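## Task

Put the scoop on the table right next to the litter pan, touching only the table and with its hollow facing upward; the pan must not be moved and nothing may be knocked over.

## Robot and tools

Robot: two arms, left_arm and right_arm, each with a two-finger gripper and a wrist camera. Calibrated bases in the scene frame: left_arm at (-0.013, +0.313, 0) m with a tiny yaw (quat_wxyz +1.000, 0, 0, -0.004); right_arm at (0, -0.256, 0) m, unrotated. A two-camera stand sits behind the arms. Loose objects can occasionally get a brief external shove.

Scene frame: origin at table-top height, halfway between the nominal bases. +x points out over the table, +z up, +y toward left_arm. Arm names do not match left and right in the images. Gripper axes: fingers extend along its +z and close along its y. end_effector_position is the spot between the finger pads, roughly 1 cm short of the tips.

A row is 14 numbers, each in [-1, 1], always all 14 even if one arm idles: left_arm dx, dy, dz, rx, ry, rz, opening, then the same seven for right_arm. The first six per arm are an offset, not a pose: they are measured from that arm's Hand target as it stood when the action or move began, along that Hand target's own axes. Scale: 1.0 is 0.6 m for dx/dy/dz and 180 degrees for the rotation; rx, ry, rz form a single rotation vector. Sending the same offset twice moves twice. Six zeros re-request the current Hand target. Opening is absolute, not an offset: +1 is fully open (0.094 m), -1 fully closed. Writing 0 there means half open, so to leave a gripper alone repeat its present command.

execute_actions: actions is a list of actions; each action is up to 15 rows, one per 1/30 s control step, and a short action holds its final row to fill 15 steps. Every row in an action counts from that action's starting Hand target, not from the row before. cameras picks images by name; ["all"] for all, [] for none; default is all only for an empty list. An empty actions list just reports state and images.

move: target is one row or a list of up to 15 rows; every row counts from the same starting Hand targets. The grippers travel in straight lines, all finishing together, at least 0.5 s and at most 10 s total. speed is top speed in m/s (0.002 to 2.9, default 0.25; rotation up to twice that in rad/s), one value or one per target. blend (m) rounds corners of a list; 0 stops at each point. opening_speed (per second on the -1..+1 scale, at least 0.2) makes fingers move gradually; use it to close gently. grip_force sets newtons per finger pad, 10 to 50, one value or one per arm; it persists, and below 50 the fingers close slowly. blocking=false returns after about 0.5 s while motion continues. Moves do not avoid obstacles or the other arm. The result adds a move: line saying how it ended (done, off_target, moving, held, fault) plus limits (paced = pose was clipped, held = steps withheld). done means at rest within 10 mm and 2 degrees; neither done nor off_target tells you about contact.

wait: seconds 0 to 10; arms keep their last command, a running move continues. stop: brakes a running move (needs some distance). zoom_image: camera plus region [x0, y0, x1, y1] in pixels, at most 504 by 504, on that camera's most recent image. finished_scene: scene = the current scene number; it ends the scene for good, and the scoop must stay placed without help. After the call ending the first scene, make no more calls in that reply.

Cameras (all 896x504): cam_head_left, cam_head_right, cam_high, cam_low, cam_left_wrist, cam_right_wrist.

Reading results: end_effector_position (m) and end_effector_quat_wxyz are in the scene frame and may be off by a few cm. Hand target is the last commanded pose after clipping; the next offsets start from it. Grippers often settle a few cm away from it because of friction and load; waiting does not fix that, a new command (even zeros) or an explicit extra offset does. Each control step, orientation is clipped to 40 degrees from the measured one. Tool commands shows the present gripper commands. grip_measured is the finger opening on the command scale (slightly wide when empty, narrower than a squeezed part); grip_effort_nm is motor effort, negative closing, not a pad force. Joint torques follow joint order; joints 1 to 3 wrap at ±28 N m. Joint velocities read within noise when still. Action calls also list positions at some steps. MOTOR HOT appears near 75 °C; an OVER-TEMPERATURE FAULT folds that arm away for the rest of the scene.

Joint ranges (rad): waist -2.618 to 3.054, shoulder 0 to 3.142, elbow 0 to 3.142 (straight at 2.901), wrist pitch and yaw ±1.571, wrist roll ±2.094.

Avoid: dropping the scoop from height or releasing it while moving; anything falling off the table; fast contact and pressing targets far past a surface (a blocked arm keeps pushing until commanded back past its gripper); any contact between the arms or closing one gripper on the other's fingers; straining a wrist camera cable; paths that pass near an arm's own base (go around); long holding or stretched reach that heats motors; nudging or toppling the litter pan. Lower the scoop close to the table slowly, hollow up, then open well above grip_measured and lift clear.

Each tool is called after "Emit:" as name(argument=value, ...) on one line, values as JSON.

## Session

I'll start by looking at the scene.

Emit:
execute_actions(actions=[])

Scene clock: 0.00 s.
left_arm: end_effector_position=(+0.2862, +0.3074, +0.2176) grip_measured=+1.000 grip_effort_nm=n/a end_effector_quat_wxyz=(+0.488, -0.196, +0.849, +0.054) | right_arm: end_effector_position=(+0.3321, -0.1491, +0.2470) grip_measured=+1.000 grip_effort_nm=n/a end_effector_quat_wxyz=(+0.419, -0.063, +0.889, +0.175)
Joint positions: left_arm=[-0.349 0.911 0.779 -0.535 -0.579 -0.522 0.094] | right_arm=[0.195 1.103 1.026 -0.568 -0.218 0.163 0.094]
Joint velocities: within noise
Joint torques (N m): no reading
Heat: left arm: 34 °C; right arm: 38 °C.
Hand target: left_arm +0.2872, +0.3087, +0.2264; +0.499, -0.200, +0.842, +0.052 | right_arm +0.3345, -0.1483, +0.2616; +0.439, -0.067, +0.878, +0.177
Tool commands: left_gripper/opening=+1.0 right_gripper/opening=+1.0

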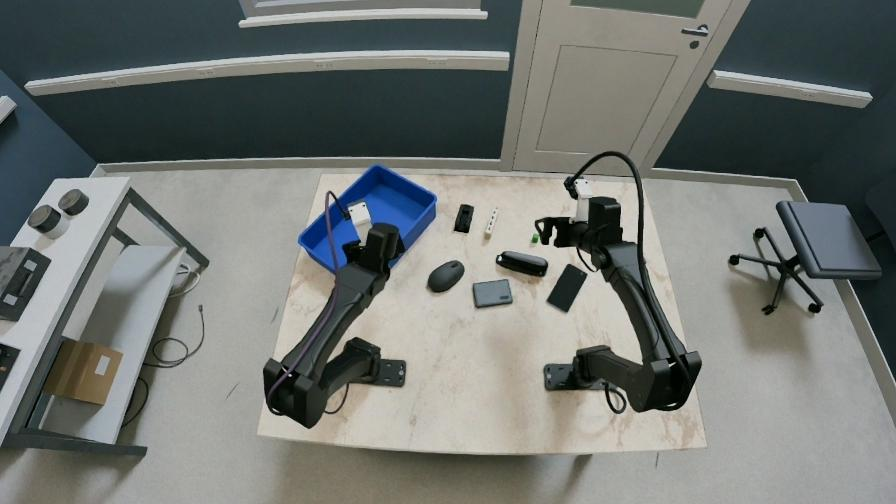

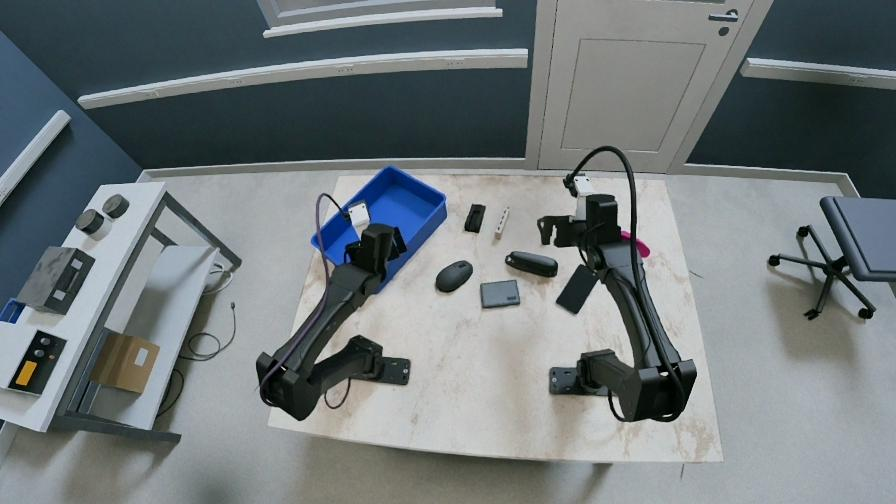

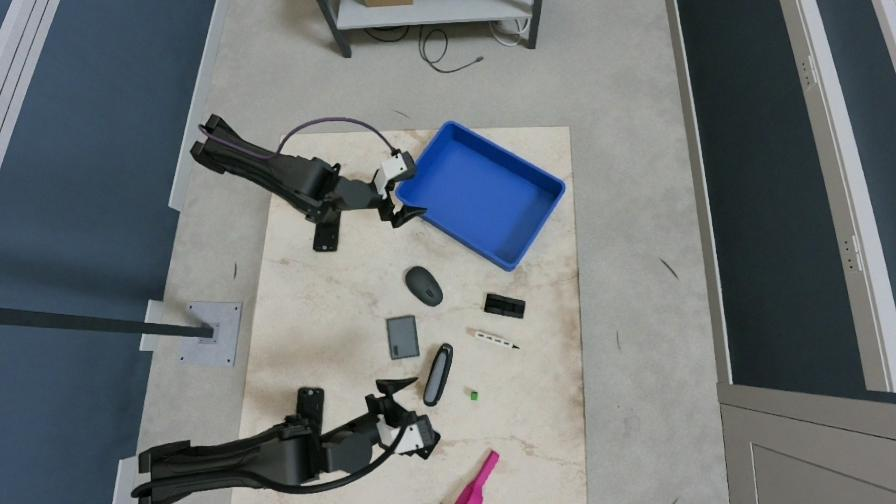

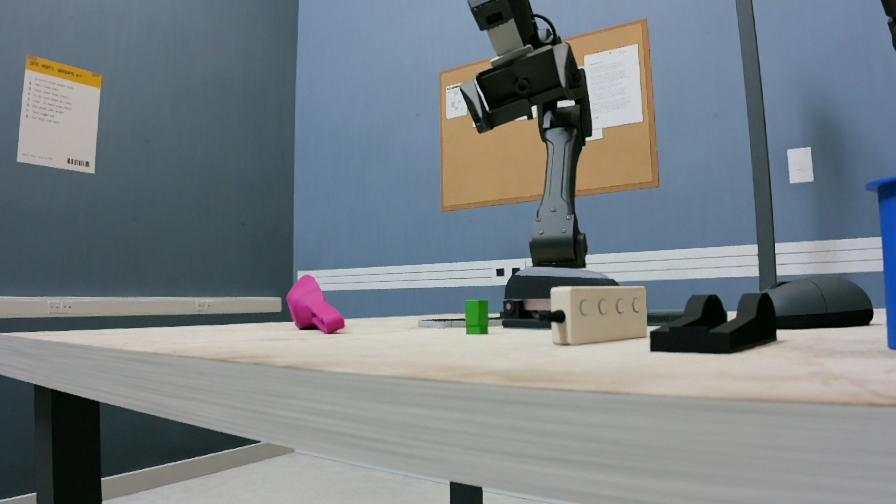

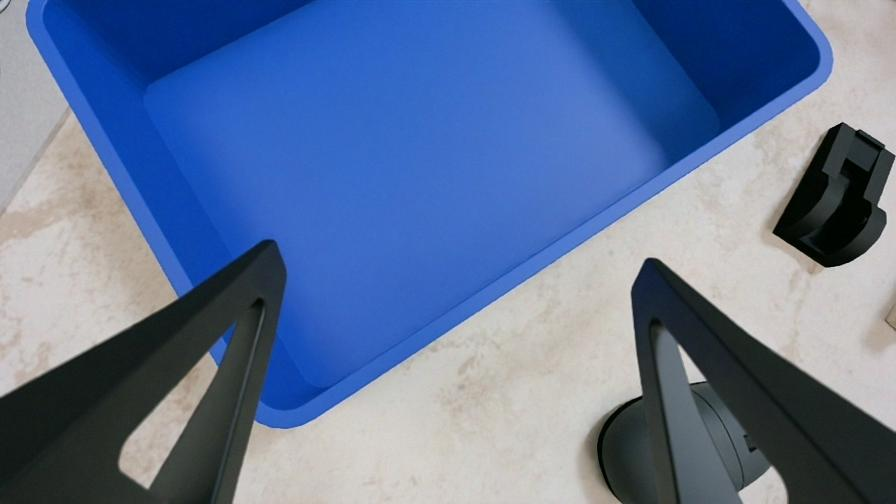

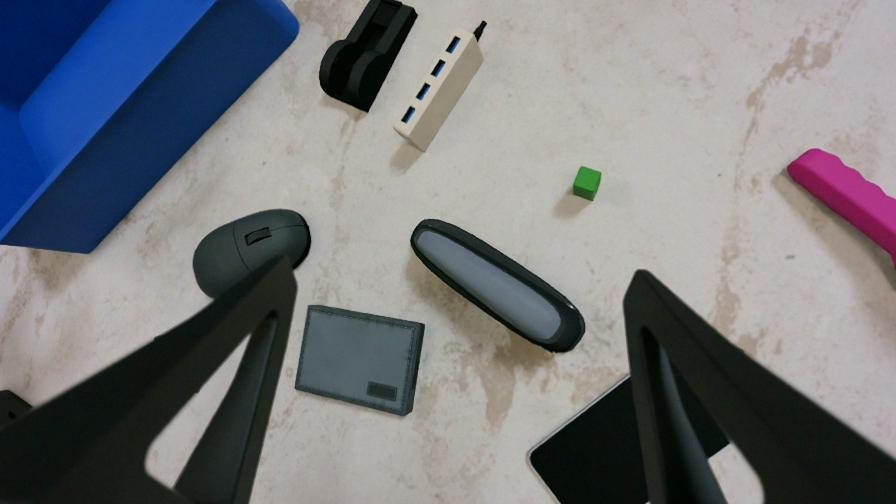

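Emit:
zoom_image(camera="cam_high", region=[380, 380, 580, 504])

Emit:
zoom_image(camera="cam_low", region=[240, 240, 440, 360])

Emit:
zoom_image(camera="cam_head_right", region=[560, 180, 720, 300])

Emit:
zoom_image(camera="cam_right_wrist", region=[640, 100, 896, 300])

Scaled by 2.520.

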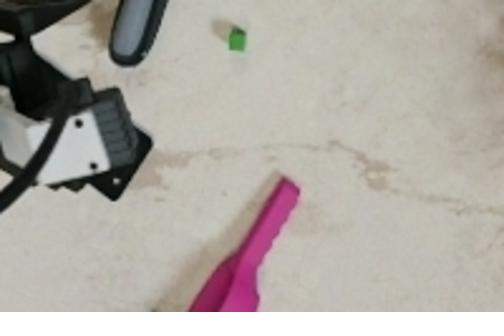

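Scaled by 2.520.

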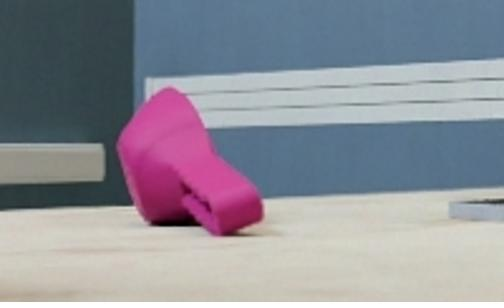

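Scaled by 3.150.

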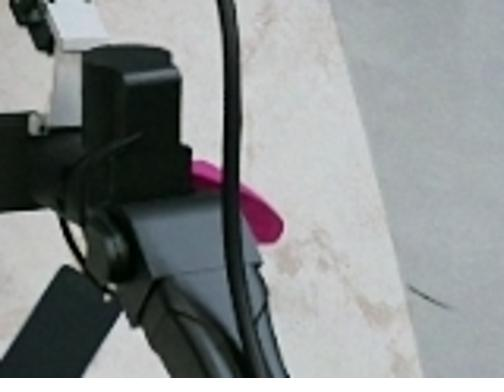

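Scaled by 1.969.

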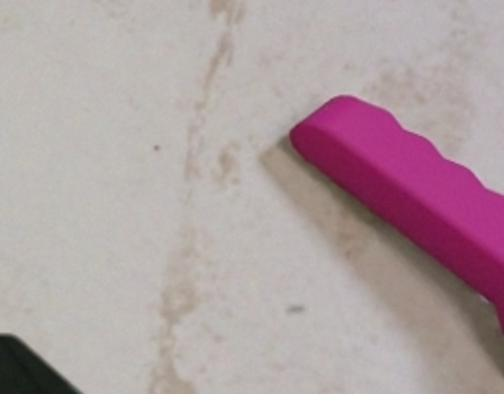

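Emit:
move(target=[0, 0, 0, 0, 0, 0, 1, -0.1767, -0.5295, -0.0123, 0.1987, -0.0630, 0.1377, 1], speed=0.2, cameras=["cam_right_wrist", "cam_high", "cam_head_right", "cam_low"])

Scene clock: 77.40 s.
left_arm: end_effector_position=(+0.2862, +0.3074, +0.2176) grip_measured=+1.000 grip_effort_nm=0.00 end_effector_quat_wxyz=(+0.488, -0.196, +0.849, +0.054) | right_arm: end_effector_position=(+0.4722, -0.4435, +0.2554) grip_measured=+1.000 grip_effort_nm=-0.01 end_effector_quat_wxyz=(+0.455, +0.273, +0.848, +0.000)
Joint positions: left_arm=[-0.349 0.911 0.779 -0.535 -0.579 -0.522 0.094] | right_arm=[-0.408 1.702 1.55 -0.476 -0.079 0.255 0.094]
Joint torques (N m): left_arm=[-0.1 -2.65 8.05 1.51 -0.35 0.02] | right_arm=[-0.31 -7.42 10.29 1.91 0.08 0.03]
Heat: left arm: 36 °C; right arm: 41 °C.
Hand target: left_arm +0.2872, +0.3087, +0.2264; +0.499, -0.200, +0.842, +0.052 | right_arm +0.4799, -0.4500, +0.2696; +0.473, +0.274, +0.837, -0.004
Off the commanded pose: left_arm 0.009 m, 2 deg | right_arm 0.017 m, 2 deg.
move: off_target (right_arm)
Images, in order (width x height): cam_head_right 896x504, cam_high 896x504, cam_low 896x504, cam_right_wrist 896x504.

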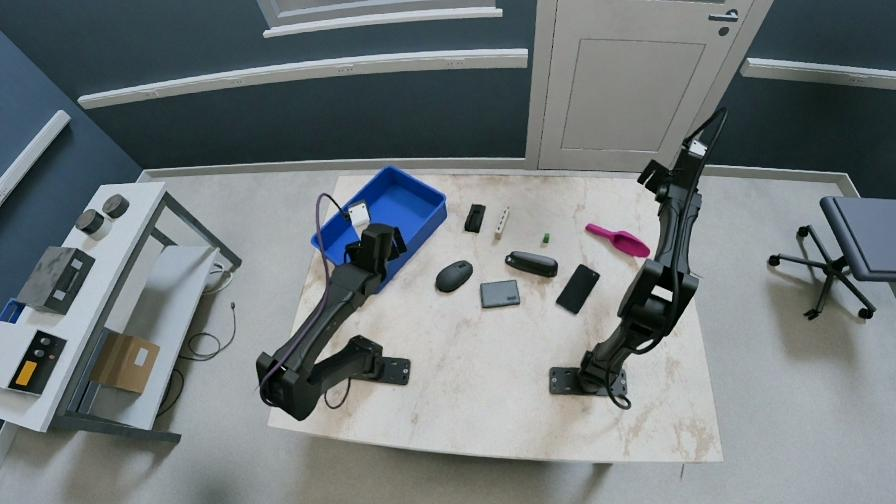

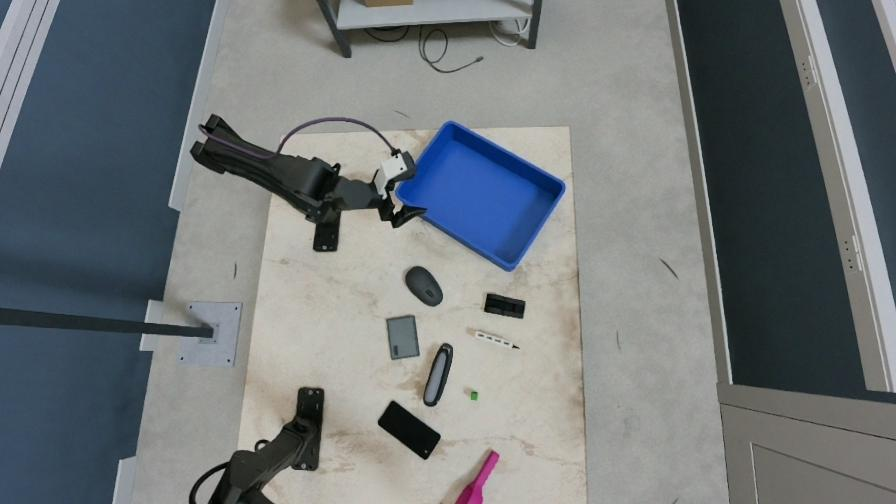

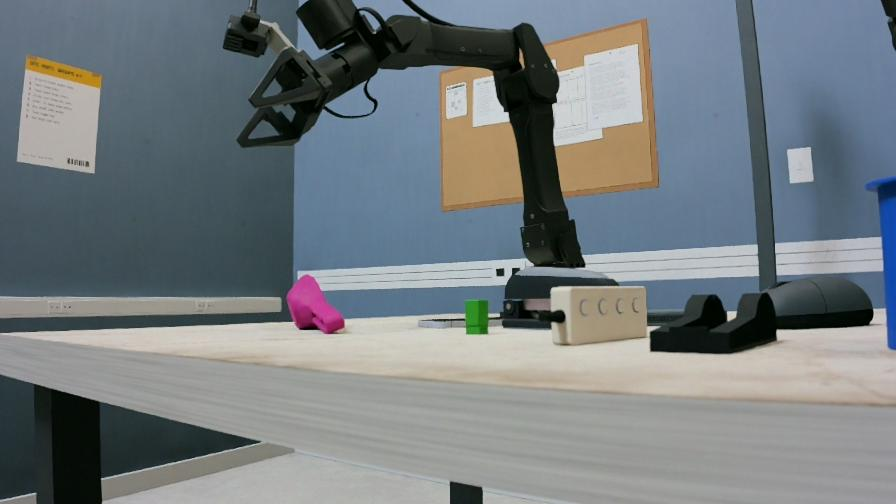

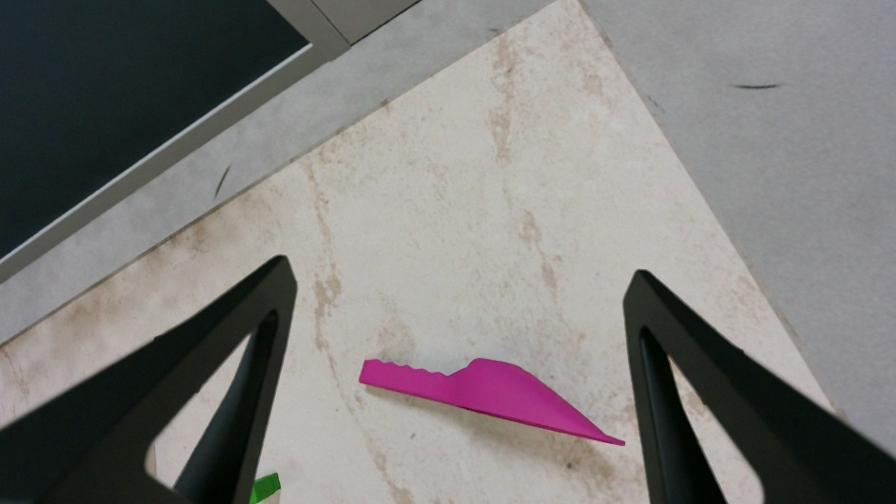

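Emit:
zoom_image(camera="cam_head_right", region=[570, 200, 670, 280])

Emit:
zoom_image(camera="cam_right_wrist", region=[330, 330, 650, 470])

Emit:
zoom_image(camera="cam_low", region=[270, 260, 370, 350])

Scaled by 5.040.

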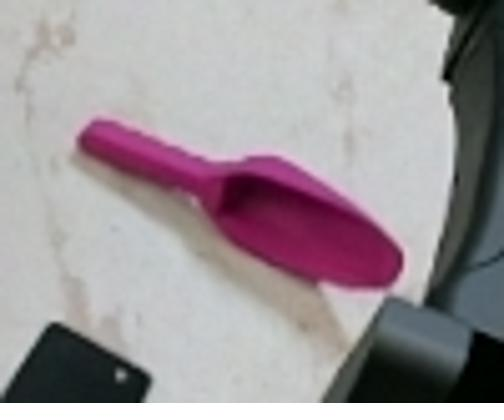

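Scaled by 1.575.

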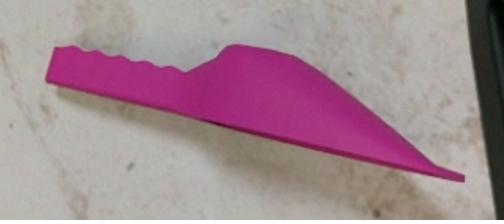

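Scaled by 5.040.

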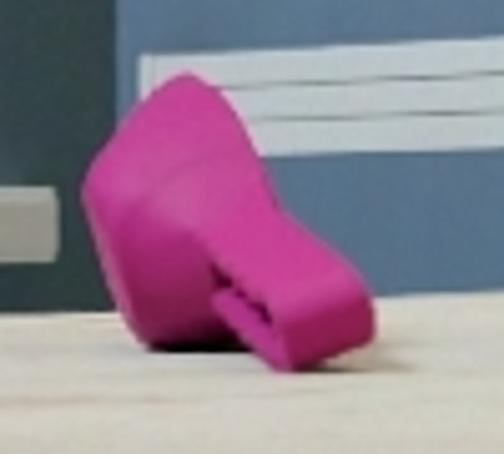

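Emit:
zoom_image(camera="cam_low", region=[210, 0, 430, 170])

Emit:
zoom_image(camera="cam_head_right", region=[600, 90, 760, 250])

Emit:
zoom_image(camera="cam_high", region=[340, 100, 600, 290])

Scaled by 2.291.

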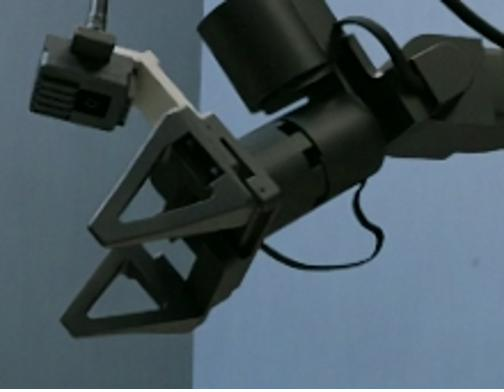

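Scaled by 3.150.

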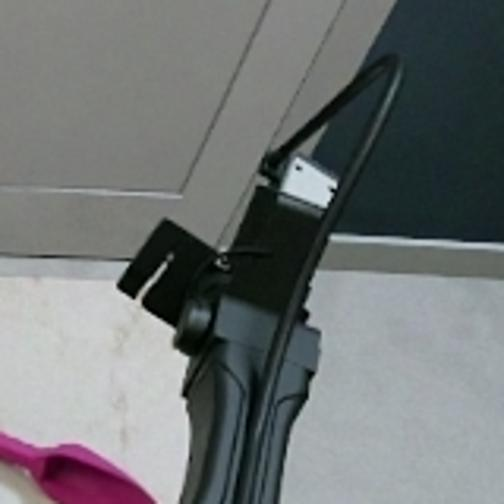

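Scaled by 1.938.

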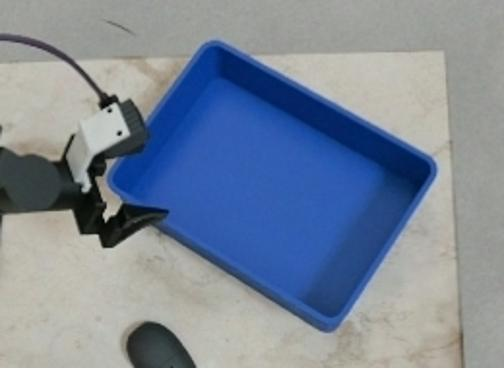

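Emit:
move(target=[0, 0, 0, 0, 0, 0, 1, 0.2077, 0.0092, -0.0850, 0.0993, 0.0205, -0.0260, 1], speed=0.2, cameras=["cam_right_wrist", "cam_high", "cam_head_right", "cam_low"])

Scene clock: 345.50 s.
left_arm: end_effector_position=(+0.2862, +0.3074, +0.2176) grip_measured=+1.000 grip_effort_nm=0.00 end_effector_quat_wxyz=(+0.488, -0.196, +0.849, +0.054) | right_arm: end_effector_position=(+0.3933, -0.3736, +0.1808) grip_measured=+1.000 grip_effort_nm=0.00 end_effector_quat_wxyz=(+0.372, +0.302, +0.866, -0.145)
Joint positions: left_arm=[-0.349 0.911 0.779 -0.535 -0.579 -0.522 0.094] | right_arm=[-0.113 1.485 1.144 -0.502 0.422 0.395 0.094]
Joint torques (N m): left_arm=[-0.06 -2.62 7.99 1.52 -0.35 0] | right_arm=[0.27 -9.98 7.13 1.56 0.35 0.06]
Heat: left arm: 38 °C; right arm: 43 °C.
Hand target: left_arm +0.2872, +0.3087, +0.2264; +0.499, -0.200, +0.842, +0.052 | right_arm +0.3921, -0.3750, +0.2000; +0.397, +0.310, +0.852, -0.145
Off the commanded pose: left_arm 0.009 m, 2 deg | right_arm 0.019 m, 3 deg.
move: off_target (right_arm)
Images, in order (width x height): cam_head_right 896x504, cam_high 896x504, cam_low 896x504, cam_right_wrist 896x504.

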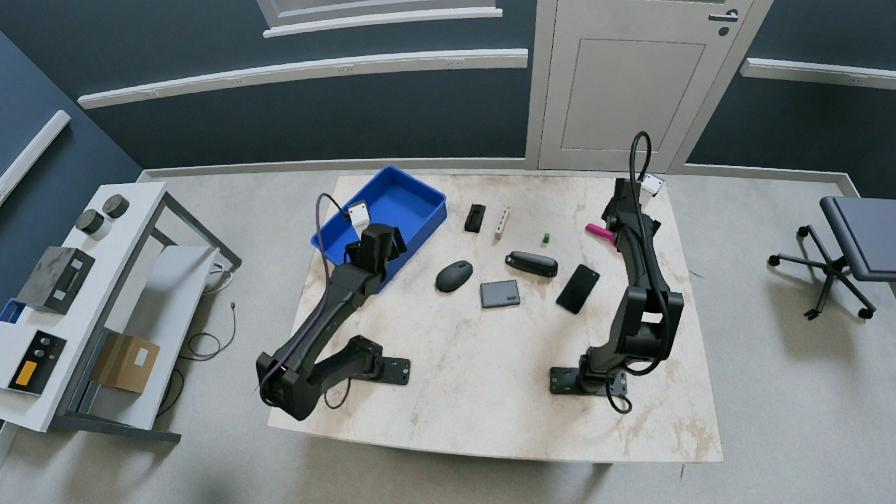

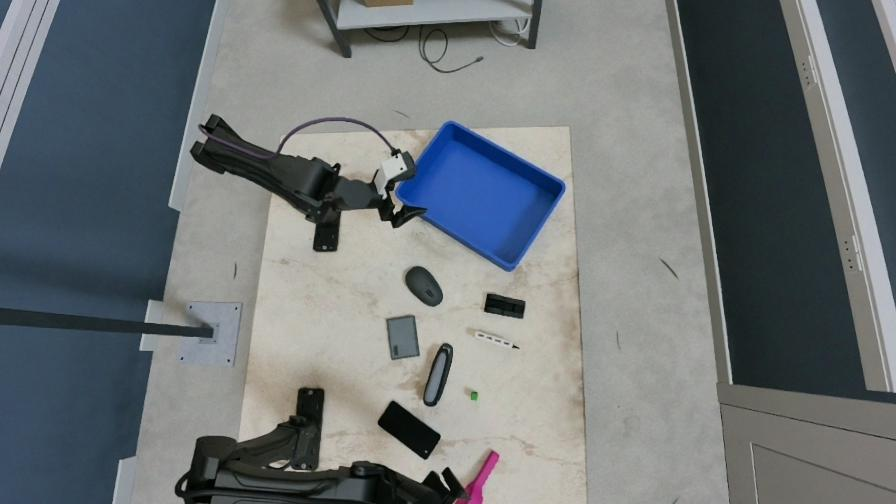

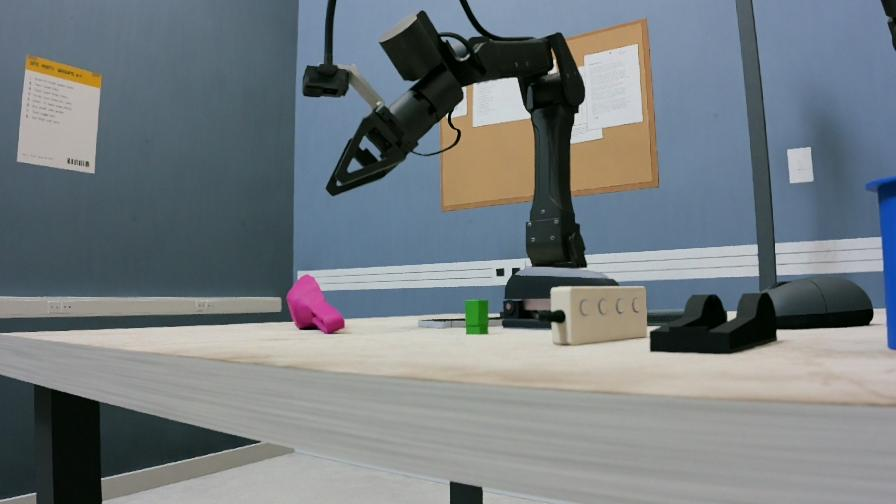

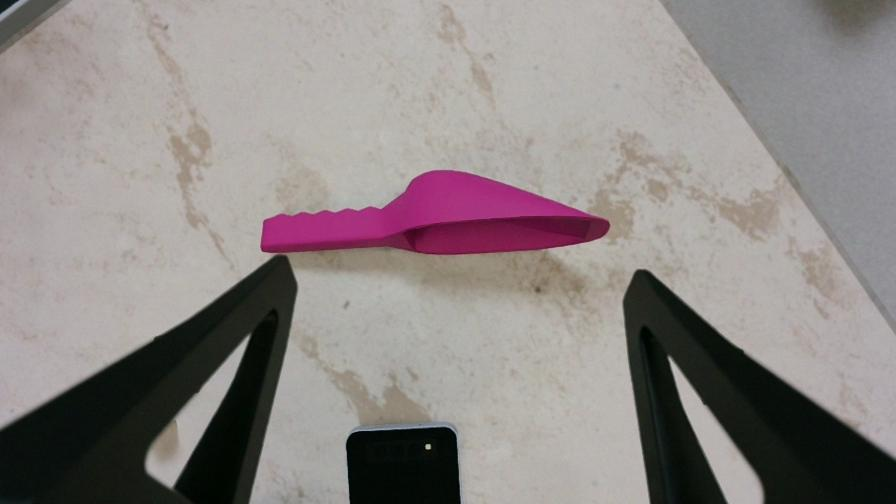

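Emit:
zoom_image(camera="cam_low", region=[290, 0, 480, 220])

Emit:
zoom_image(camera="cam_high", region=[380, 400, 540, 504])

Emit:
zoom_image(camera="cam_right_wrist", region=[240, 150, 640, 290])

Scaled by 2.291.

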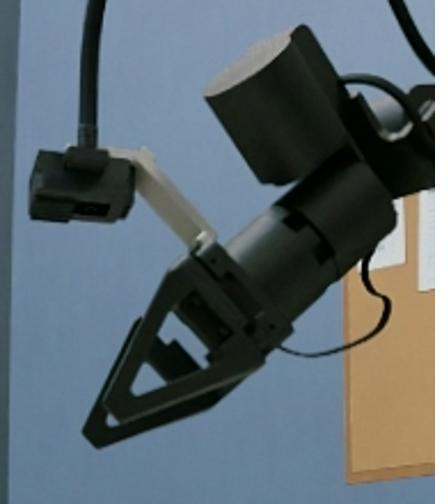

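Scaled by 3.150.

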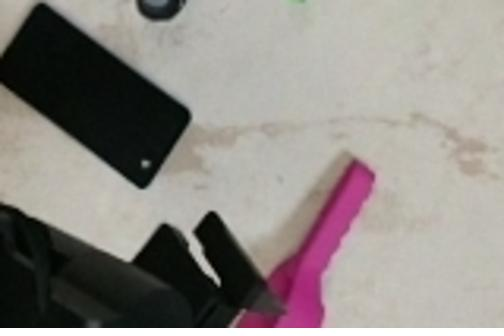

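Scaled by 1.260.

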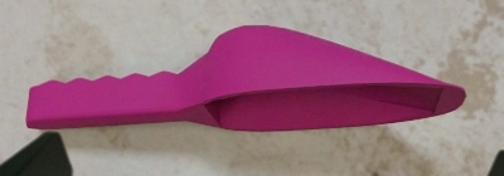

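Emit:
move(target=[[0, 0, 0, 0, 0, 0, 1, 0.1272, 0.1895, -0.0218, -0.1702, 0, -0.1428, -0.9], [0, 0, 0, 0, 0, 0, 1, 0.2307, 0.2343, 0.1012, -0.1702, 0, -0.1428, -0.9]], speed=0.2, blend=0.02, cameras=["cam_right_wrist", "cam_high", "cam_head_right"])

Scene clock: 418.53 s.
left_arm: end_effector_position=(+0.2862, +0.3074, +0.2176) grip_measured=+1.000 grip_effort_nm=0.00 end_effector_quat_wxyz=(+0.488, -0.196, +0.849, +0.054) | right_arm: end_effector_position=(+0.4429, -0.2430, +0.0525) grip_measured=-0.898 grip_effort_nm=-0.11 end_effector_quat_wxyz=(+0.411, +0.002, +0.912, -0.002)
Joint positions: left_arm=[-0.349 0.911 0.779 -0.535 -0.579 -0.522 0.094] | right_arm=[0.041 1.728 0.797 0.205 0.035 0.03 0.005]
Joint torques (N m): left_arm=[-0.06 -2.56 7.97 1.52 -0.34 -0.02] | right_arm=[0.66 -6.2 6.41 2 0.05 -0.03]
Heat: left arm: 39 °C; right arm: 42 °C.
Hand target: left_arm +0.2872, +0.3087, +0.2264; +0.499, -0.200, +0.842, +0.052 | right_arm +0.4499, -0.2400, +0.0550; +0.423, +0.000, +0.906, +0.000
Off the commanded pose: left_arm 0.009 m, 2 deg | right_arm 0.008 m, 2 deg.
move: done
Images, in order (width x height): cam_head_right 896x504, cam_high 896x504, cam_right_wrist 896x504.

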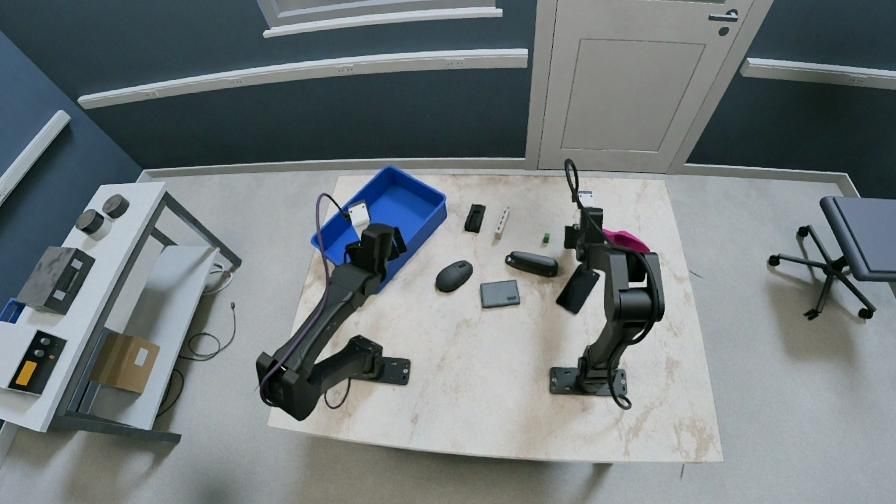

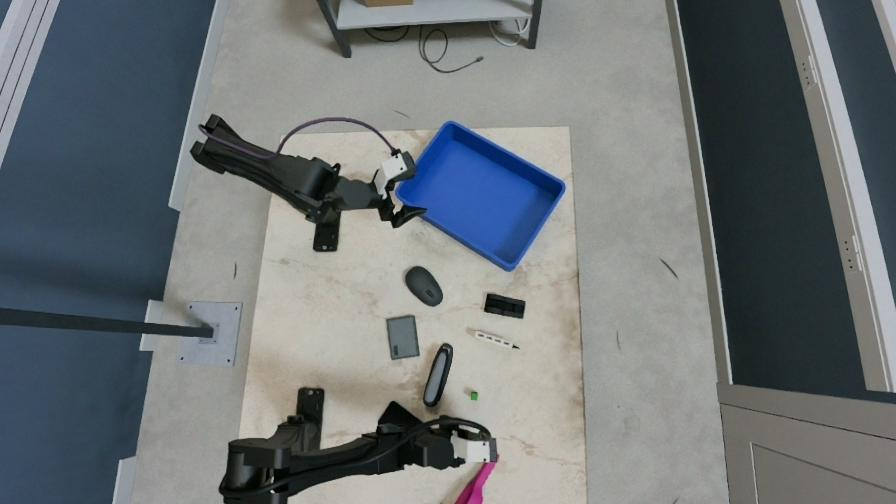

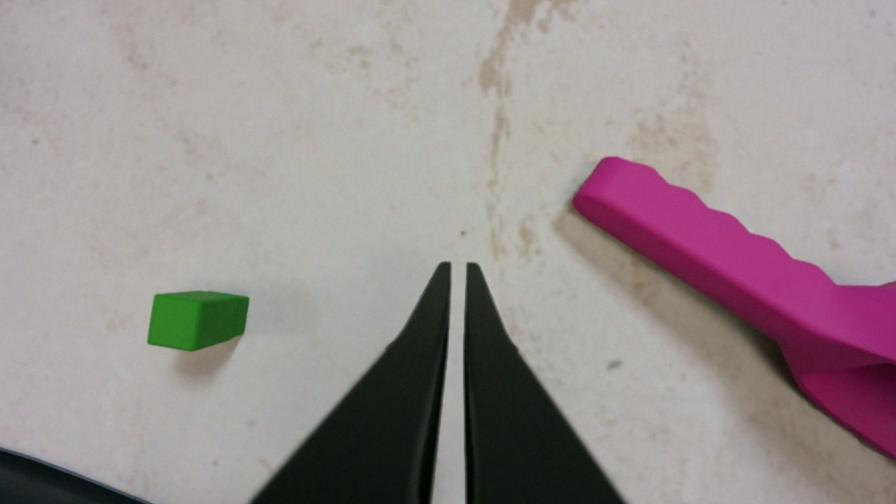

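Emit:
move(target=[0, 0, 0, 0, 0, 0, 1, -0.1527, -0.1, -0.3237, 0.0787, -0.2361, 0.5927, 0.1], speed=0.2, cameras=["cam_right_wrist", "cam_low", "cam_head_right"])

Scene clock: 646.17 s.
left_arm: end_effector_position=(+0.2862, +0.3074, +0.2176) grip_measured=+1.000 grip_effort_nm=0.00 end_effector_quat_wxyz=(+0.488, -0.196, +0.849, +0.054) | right_arm: end_effector_position=(+0.3605, -0.2996, +0.2307) grip_measured=+0.098 grip_effort_nm=0.10 end_effector_quat_wxyz=(+0.496, +0.756, +0.364, +0.225)
Joint positions: left_arm=[-0.349 0.911 0.779 -0.535 -0.579 -0.522 0.094] | right_arm=[0.253 1.243 0.916 -0.326 0.836 2.064 0.052]
Joint torques (N m): left_arm=[-0.06 -2.63 7.95 1.51 -0.33 0.01] | right_arm=[0.79 -5.7 9.83 1.38 0.58 -0.02]
Heat: left arm: 40 °C; right arm: 47 °C.
Hand target: left_arm +0.2872, +0.3087, +0.2264; +0.499, -0.200, +0.842, +0.052 | right_arm +0.3601, -0.3000, +0.2501; +0.507, +0.751, +0.351, +0.236
Off the commanded pose: left_arm 0.009 m, 2 deg | right_arm 0.019 m, 2 deg.
move: off_target (right_arm)
Images, in order (width x height): cam_head_right 896x504, cam_low 896x504, cam_right_wrist 896x504.

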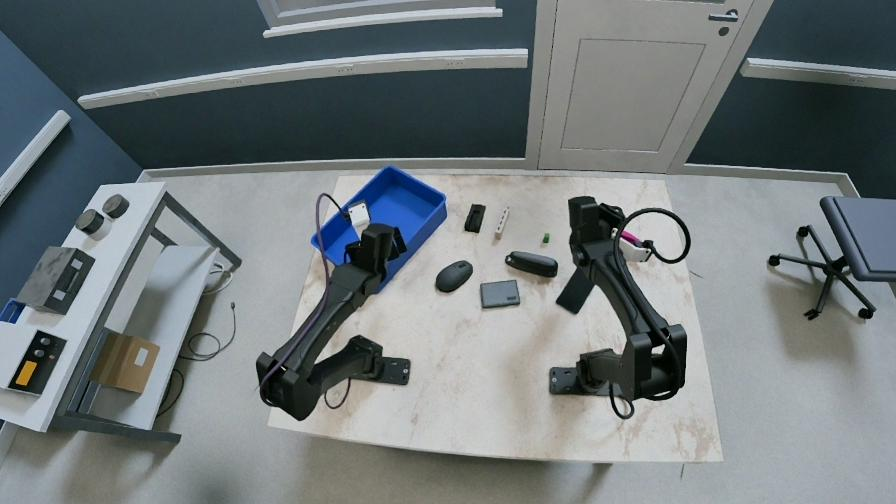

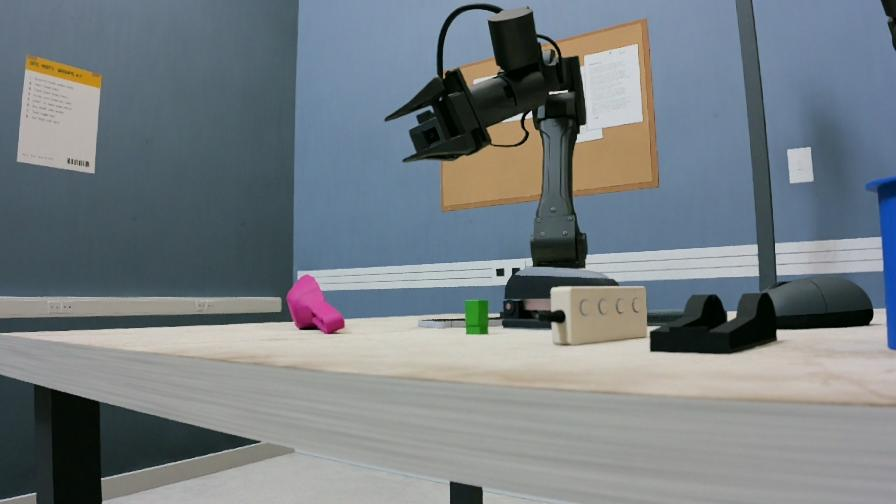

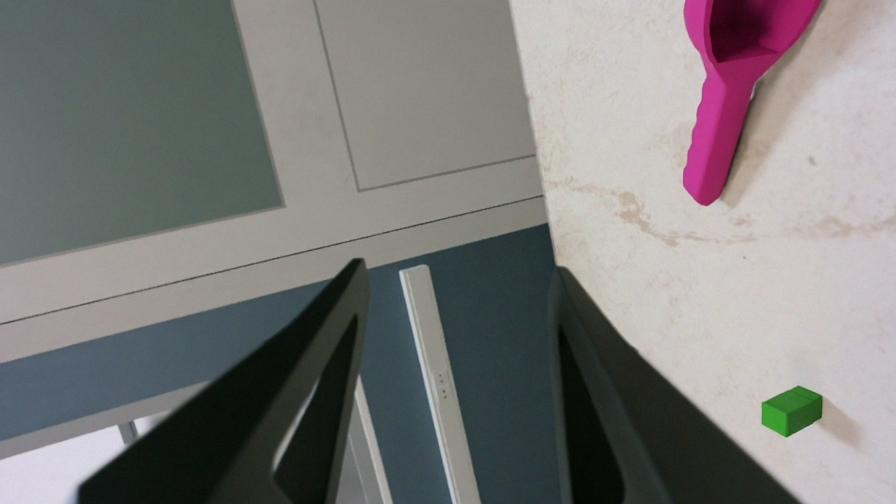

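Emit:
move(target=[[0, 0, 0, 0, 0, 0, 1, 0, 0, 0, 0, 0, -0.5, 0.1], [0, 0, 0, 0, 0, 0, 1, 0, 0, 0, 0, 0, -1.0, 0.1], [0, 0, 0, 0, 0, 0, 1, -0.0683, -0.1870, 0.1135, 0, 0, -1.0, 0.1]], speed=0.3, blend=0.02, cameras=["cam_right_wrist", "cam_low", "cam_head_right"])

Scene clock: 671.23 s.
left_arm: end_effector_position=(+0.2862, +0.3074, +0.2176) grip_measured=+1.000 grip_effort_nm=0.00 end_effector_quat_wxyz=(+0.488, -0.196, +0.849, +0.054) | right_arm: end_effector_position=(+0.3476, -0.3429, +0.1195) grip_measured=+0.098 grip_effort_nm=0.09 end_effector_quat_wxyz=(+0.228, -0.359, +0.751, -0.505)
Joint positions: left_arm=[-0.349 0.911 0.779 -0.535 -0.579 -0.522 0.094] | right_arm=[0.086 1.336 0.457 0.344 0.711 -1.224 0.052]
Joint torques (N m): left_arm=[-0.14 -2.63 8.02 1.5 -0.33 0] | right_arm=[-0.87 -3.44 5.83 1.98 0.15 0.03]
Heat: left arm: 40 °C; right arm: 44 °C.
Hand target: left_arm +0.2872, +0.3087, +0.2264; +0.499, -0.200, +0.842, +0.052 | right_arm +0.3496, -0.3450, +0.1204; +0.236, -0.351, +0.751, -0.507
Off the commanded pose: left_arm 0.009 m, 2 deg | right_arm 0.003 m, 1 deg.
move: done
Images, in order (width x height): cam_head_right 896x504, cam_low 896x504, cam_right_wrist 896x504.

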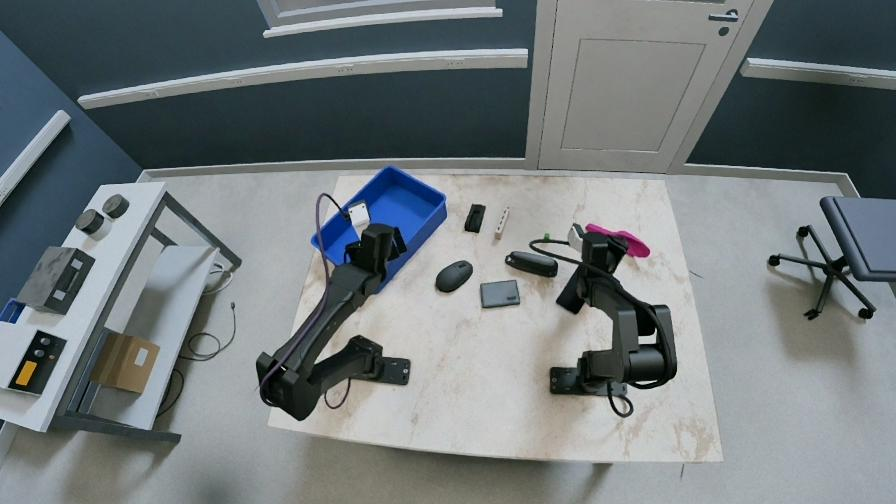

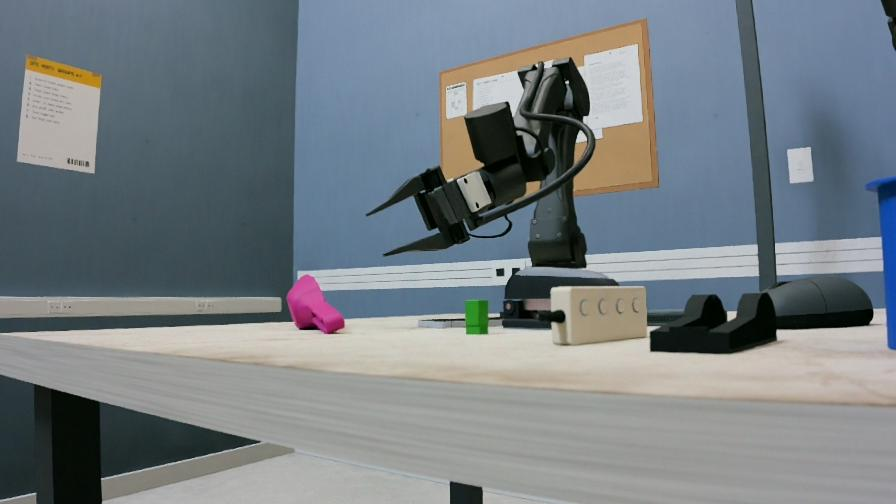

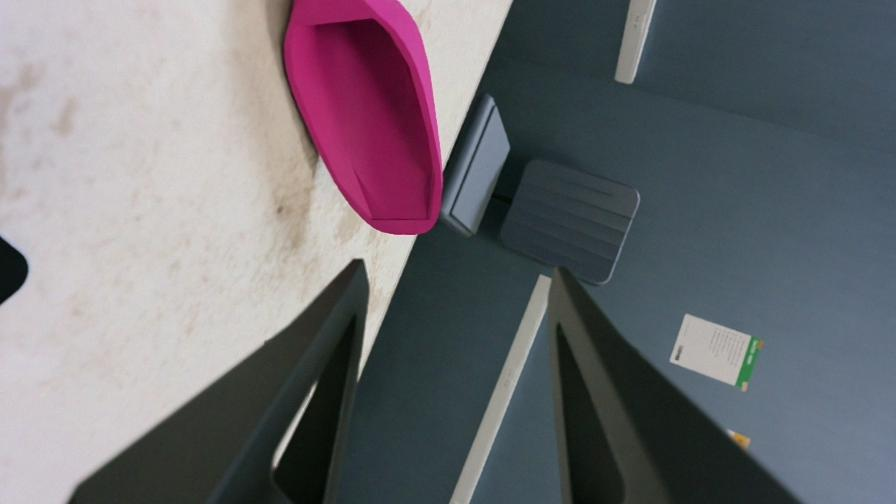

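Emit:
zoom_image(camera="cam_right_wrist", region=[230, 0, 630, 300])

Emit:
zoom_image(camera="cam_low", region=[270, 160, 470, 350])

Emit:
zoom_image(camera="cam_head_right", region=[540, 190, 700, 330])

Scaled by 1.260.

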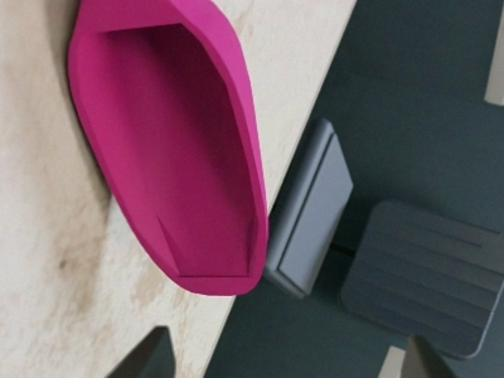

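Scaled by 2.520.

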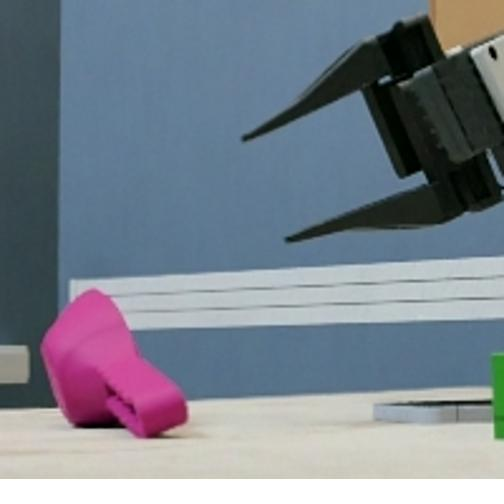

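Scaled by 3.150.

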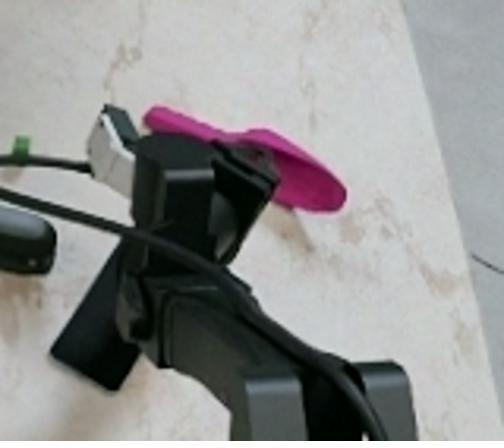

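Emit:
move(target=[0, 0, 0, 0, 0, 0, 1, 0.0002, 0.0187, 0.1130, 0, 0, 0, 0.1], speed=0.1, cameras=["cam_right_wrist", "cam_low", "cam_head_right"])

Scene clock: 713.20 s.
left_arm: end_effector_position=(+0.2862, +0.3074, +0.2176) grip_measured=+1.000 grip_effort_nm=-0.01 end_effector_quat_wxyz=(+0.488, -0.196, +0.849, +0.054) | right_arm: end_effector_position=(+0.3831, -0.3805, +0.0747) grip_measured=+0.098 grip_effort_nm=0.10 end_effector_quat_wxyz=(+0.217, -0.364, +0.755, -0.500)
Joint positions: left_arm=[-0.349 0.911 0.779 -0.535 -0.579 -0.522 0.094] | right_arm=[-0.07 1.659 0.507 0.646 0.578 -1.315 0.052]
Joint torques (N m): left_arm=[-0.06 -2.66 7.97 1.5 -0.32 -0.01] | right_arm=[-0.69 -5.08 7.42 2.07 0.09 0.06]
Heat: left arm: 40 °C; right arm: 45 °C.
Hand target: left_arm +0.2872, +0.3087, +0.2264; +0.499, -0.200, +0.842, +0.052 | right_arm +0.3945, -0.3829, +0.0848; +0.236, -0.351, +0.751, -0.507
Off the commanded pose: left_arm 0.009 m, 2 deg | right_arm 0.015 m, 3 deg.
move: off_target (right_arm)
Images, in order (width x height): cam_head_right 896x504, cam_low 896x504, cam_right_wrist 896x504.

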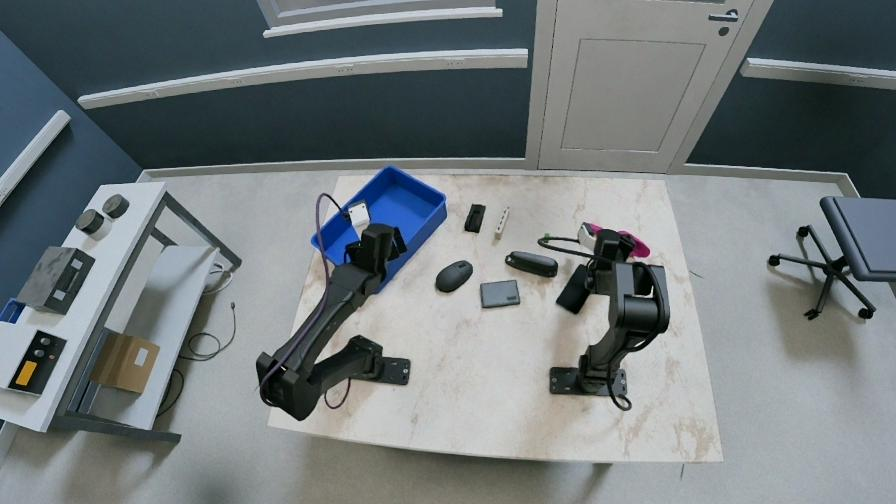

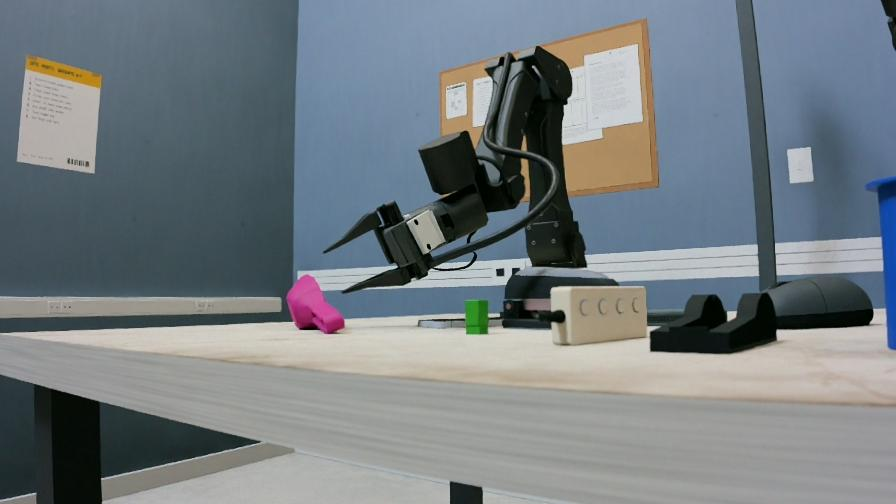

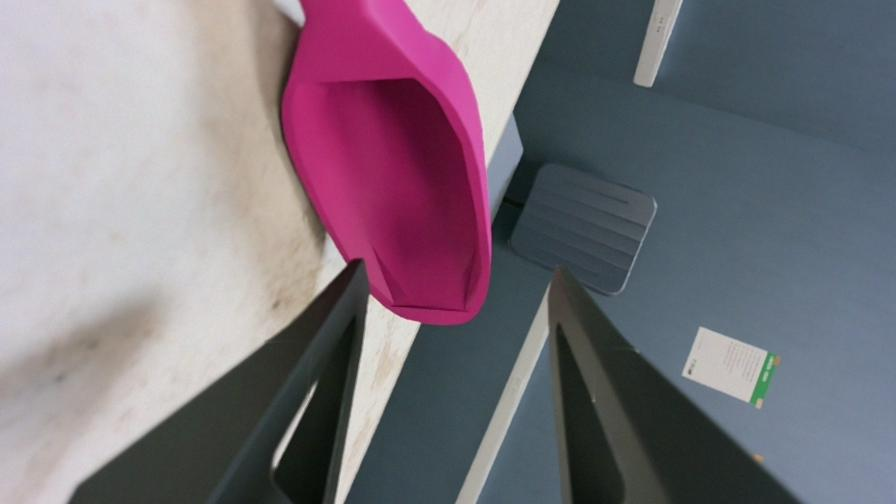

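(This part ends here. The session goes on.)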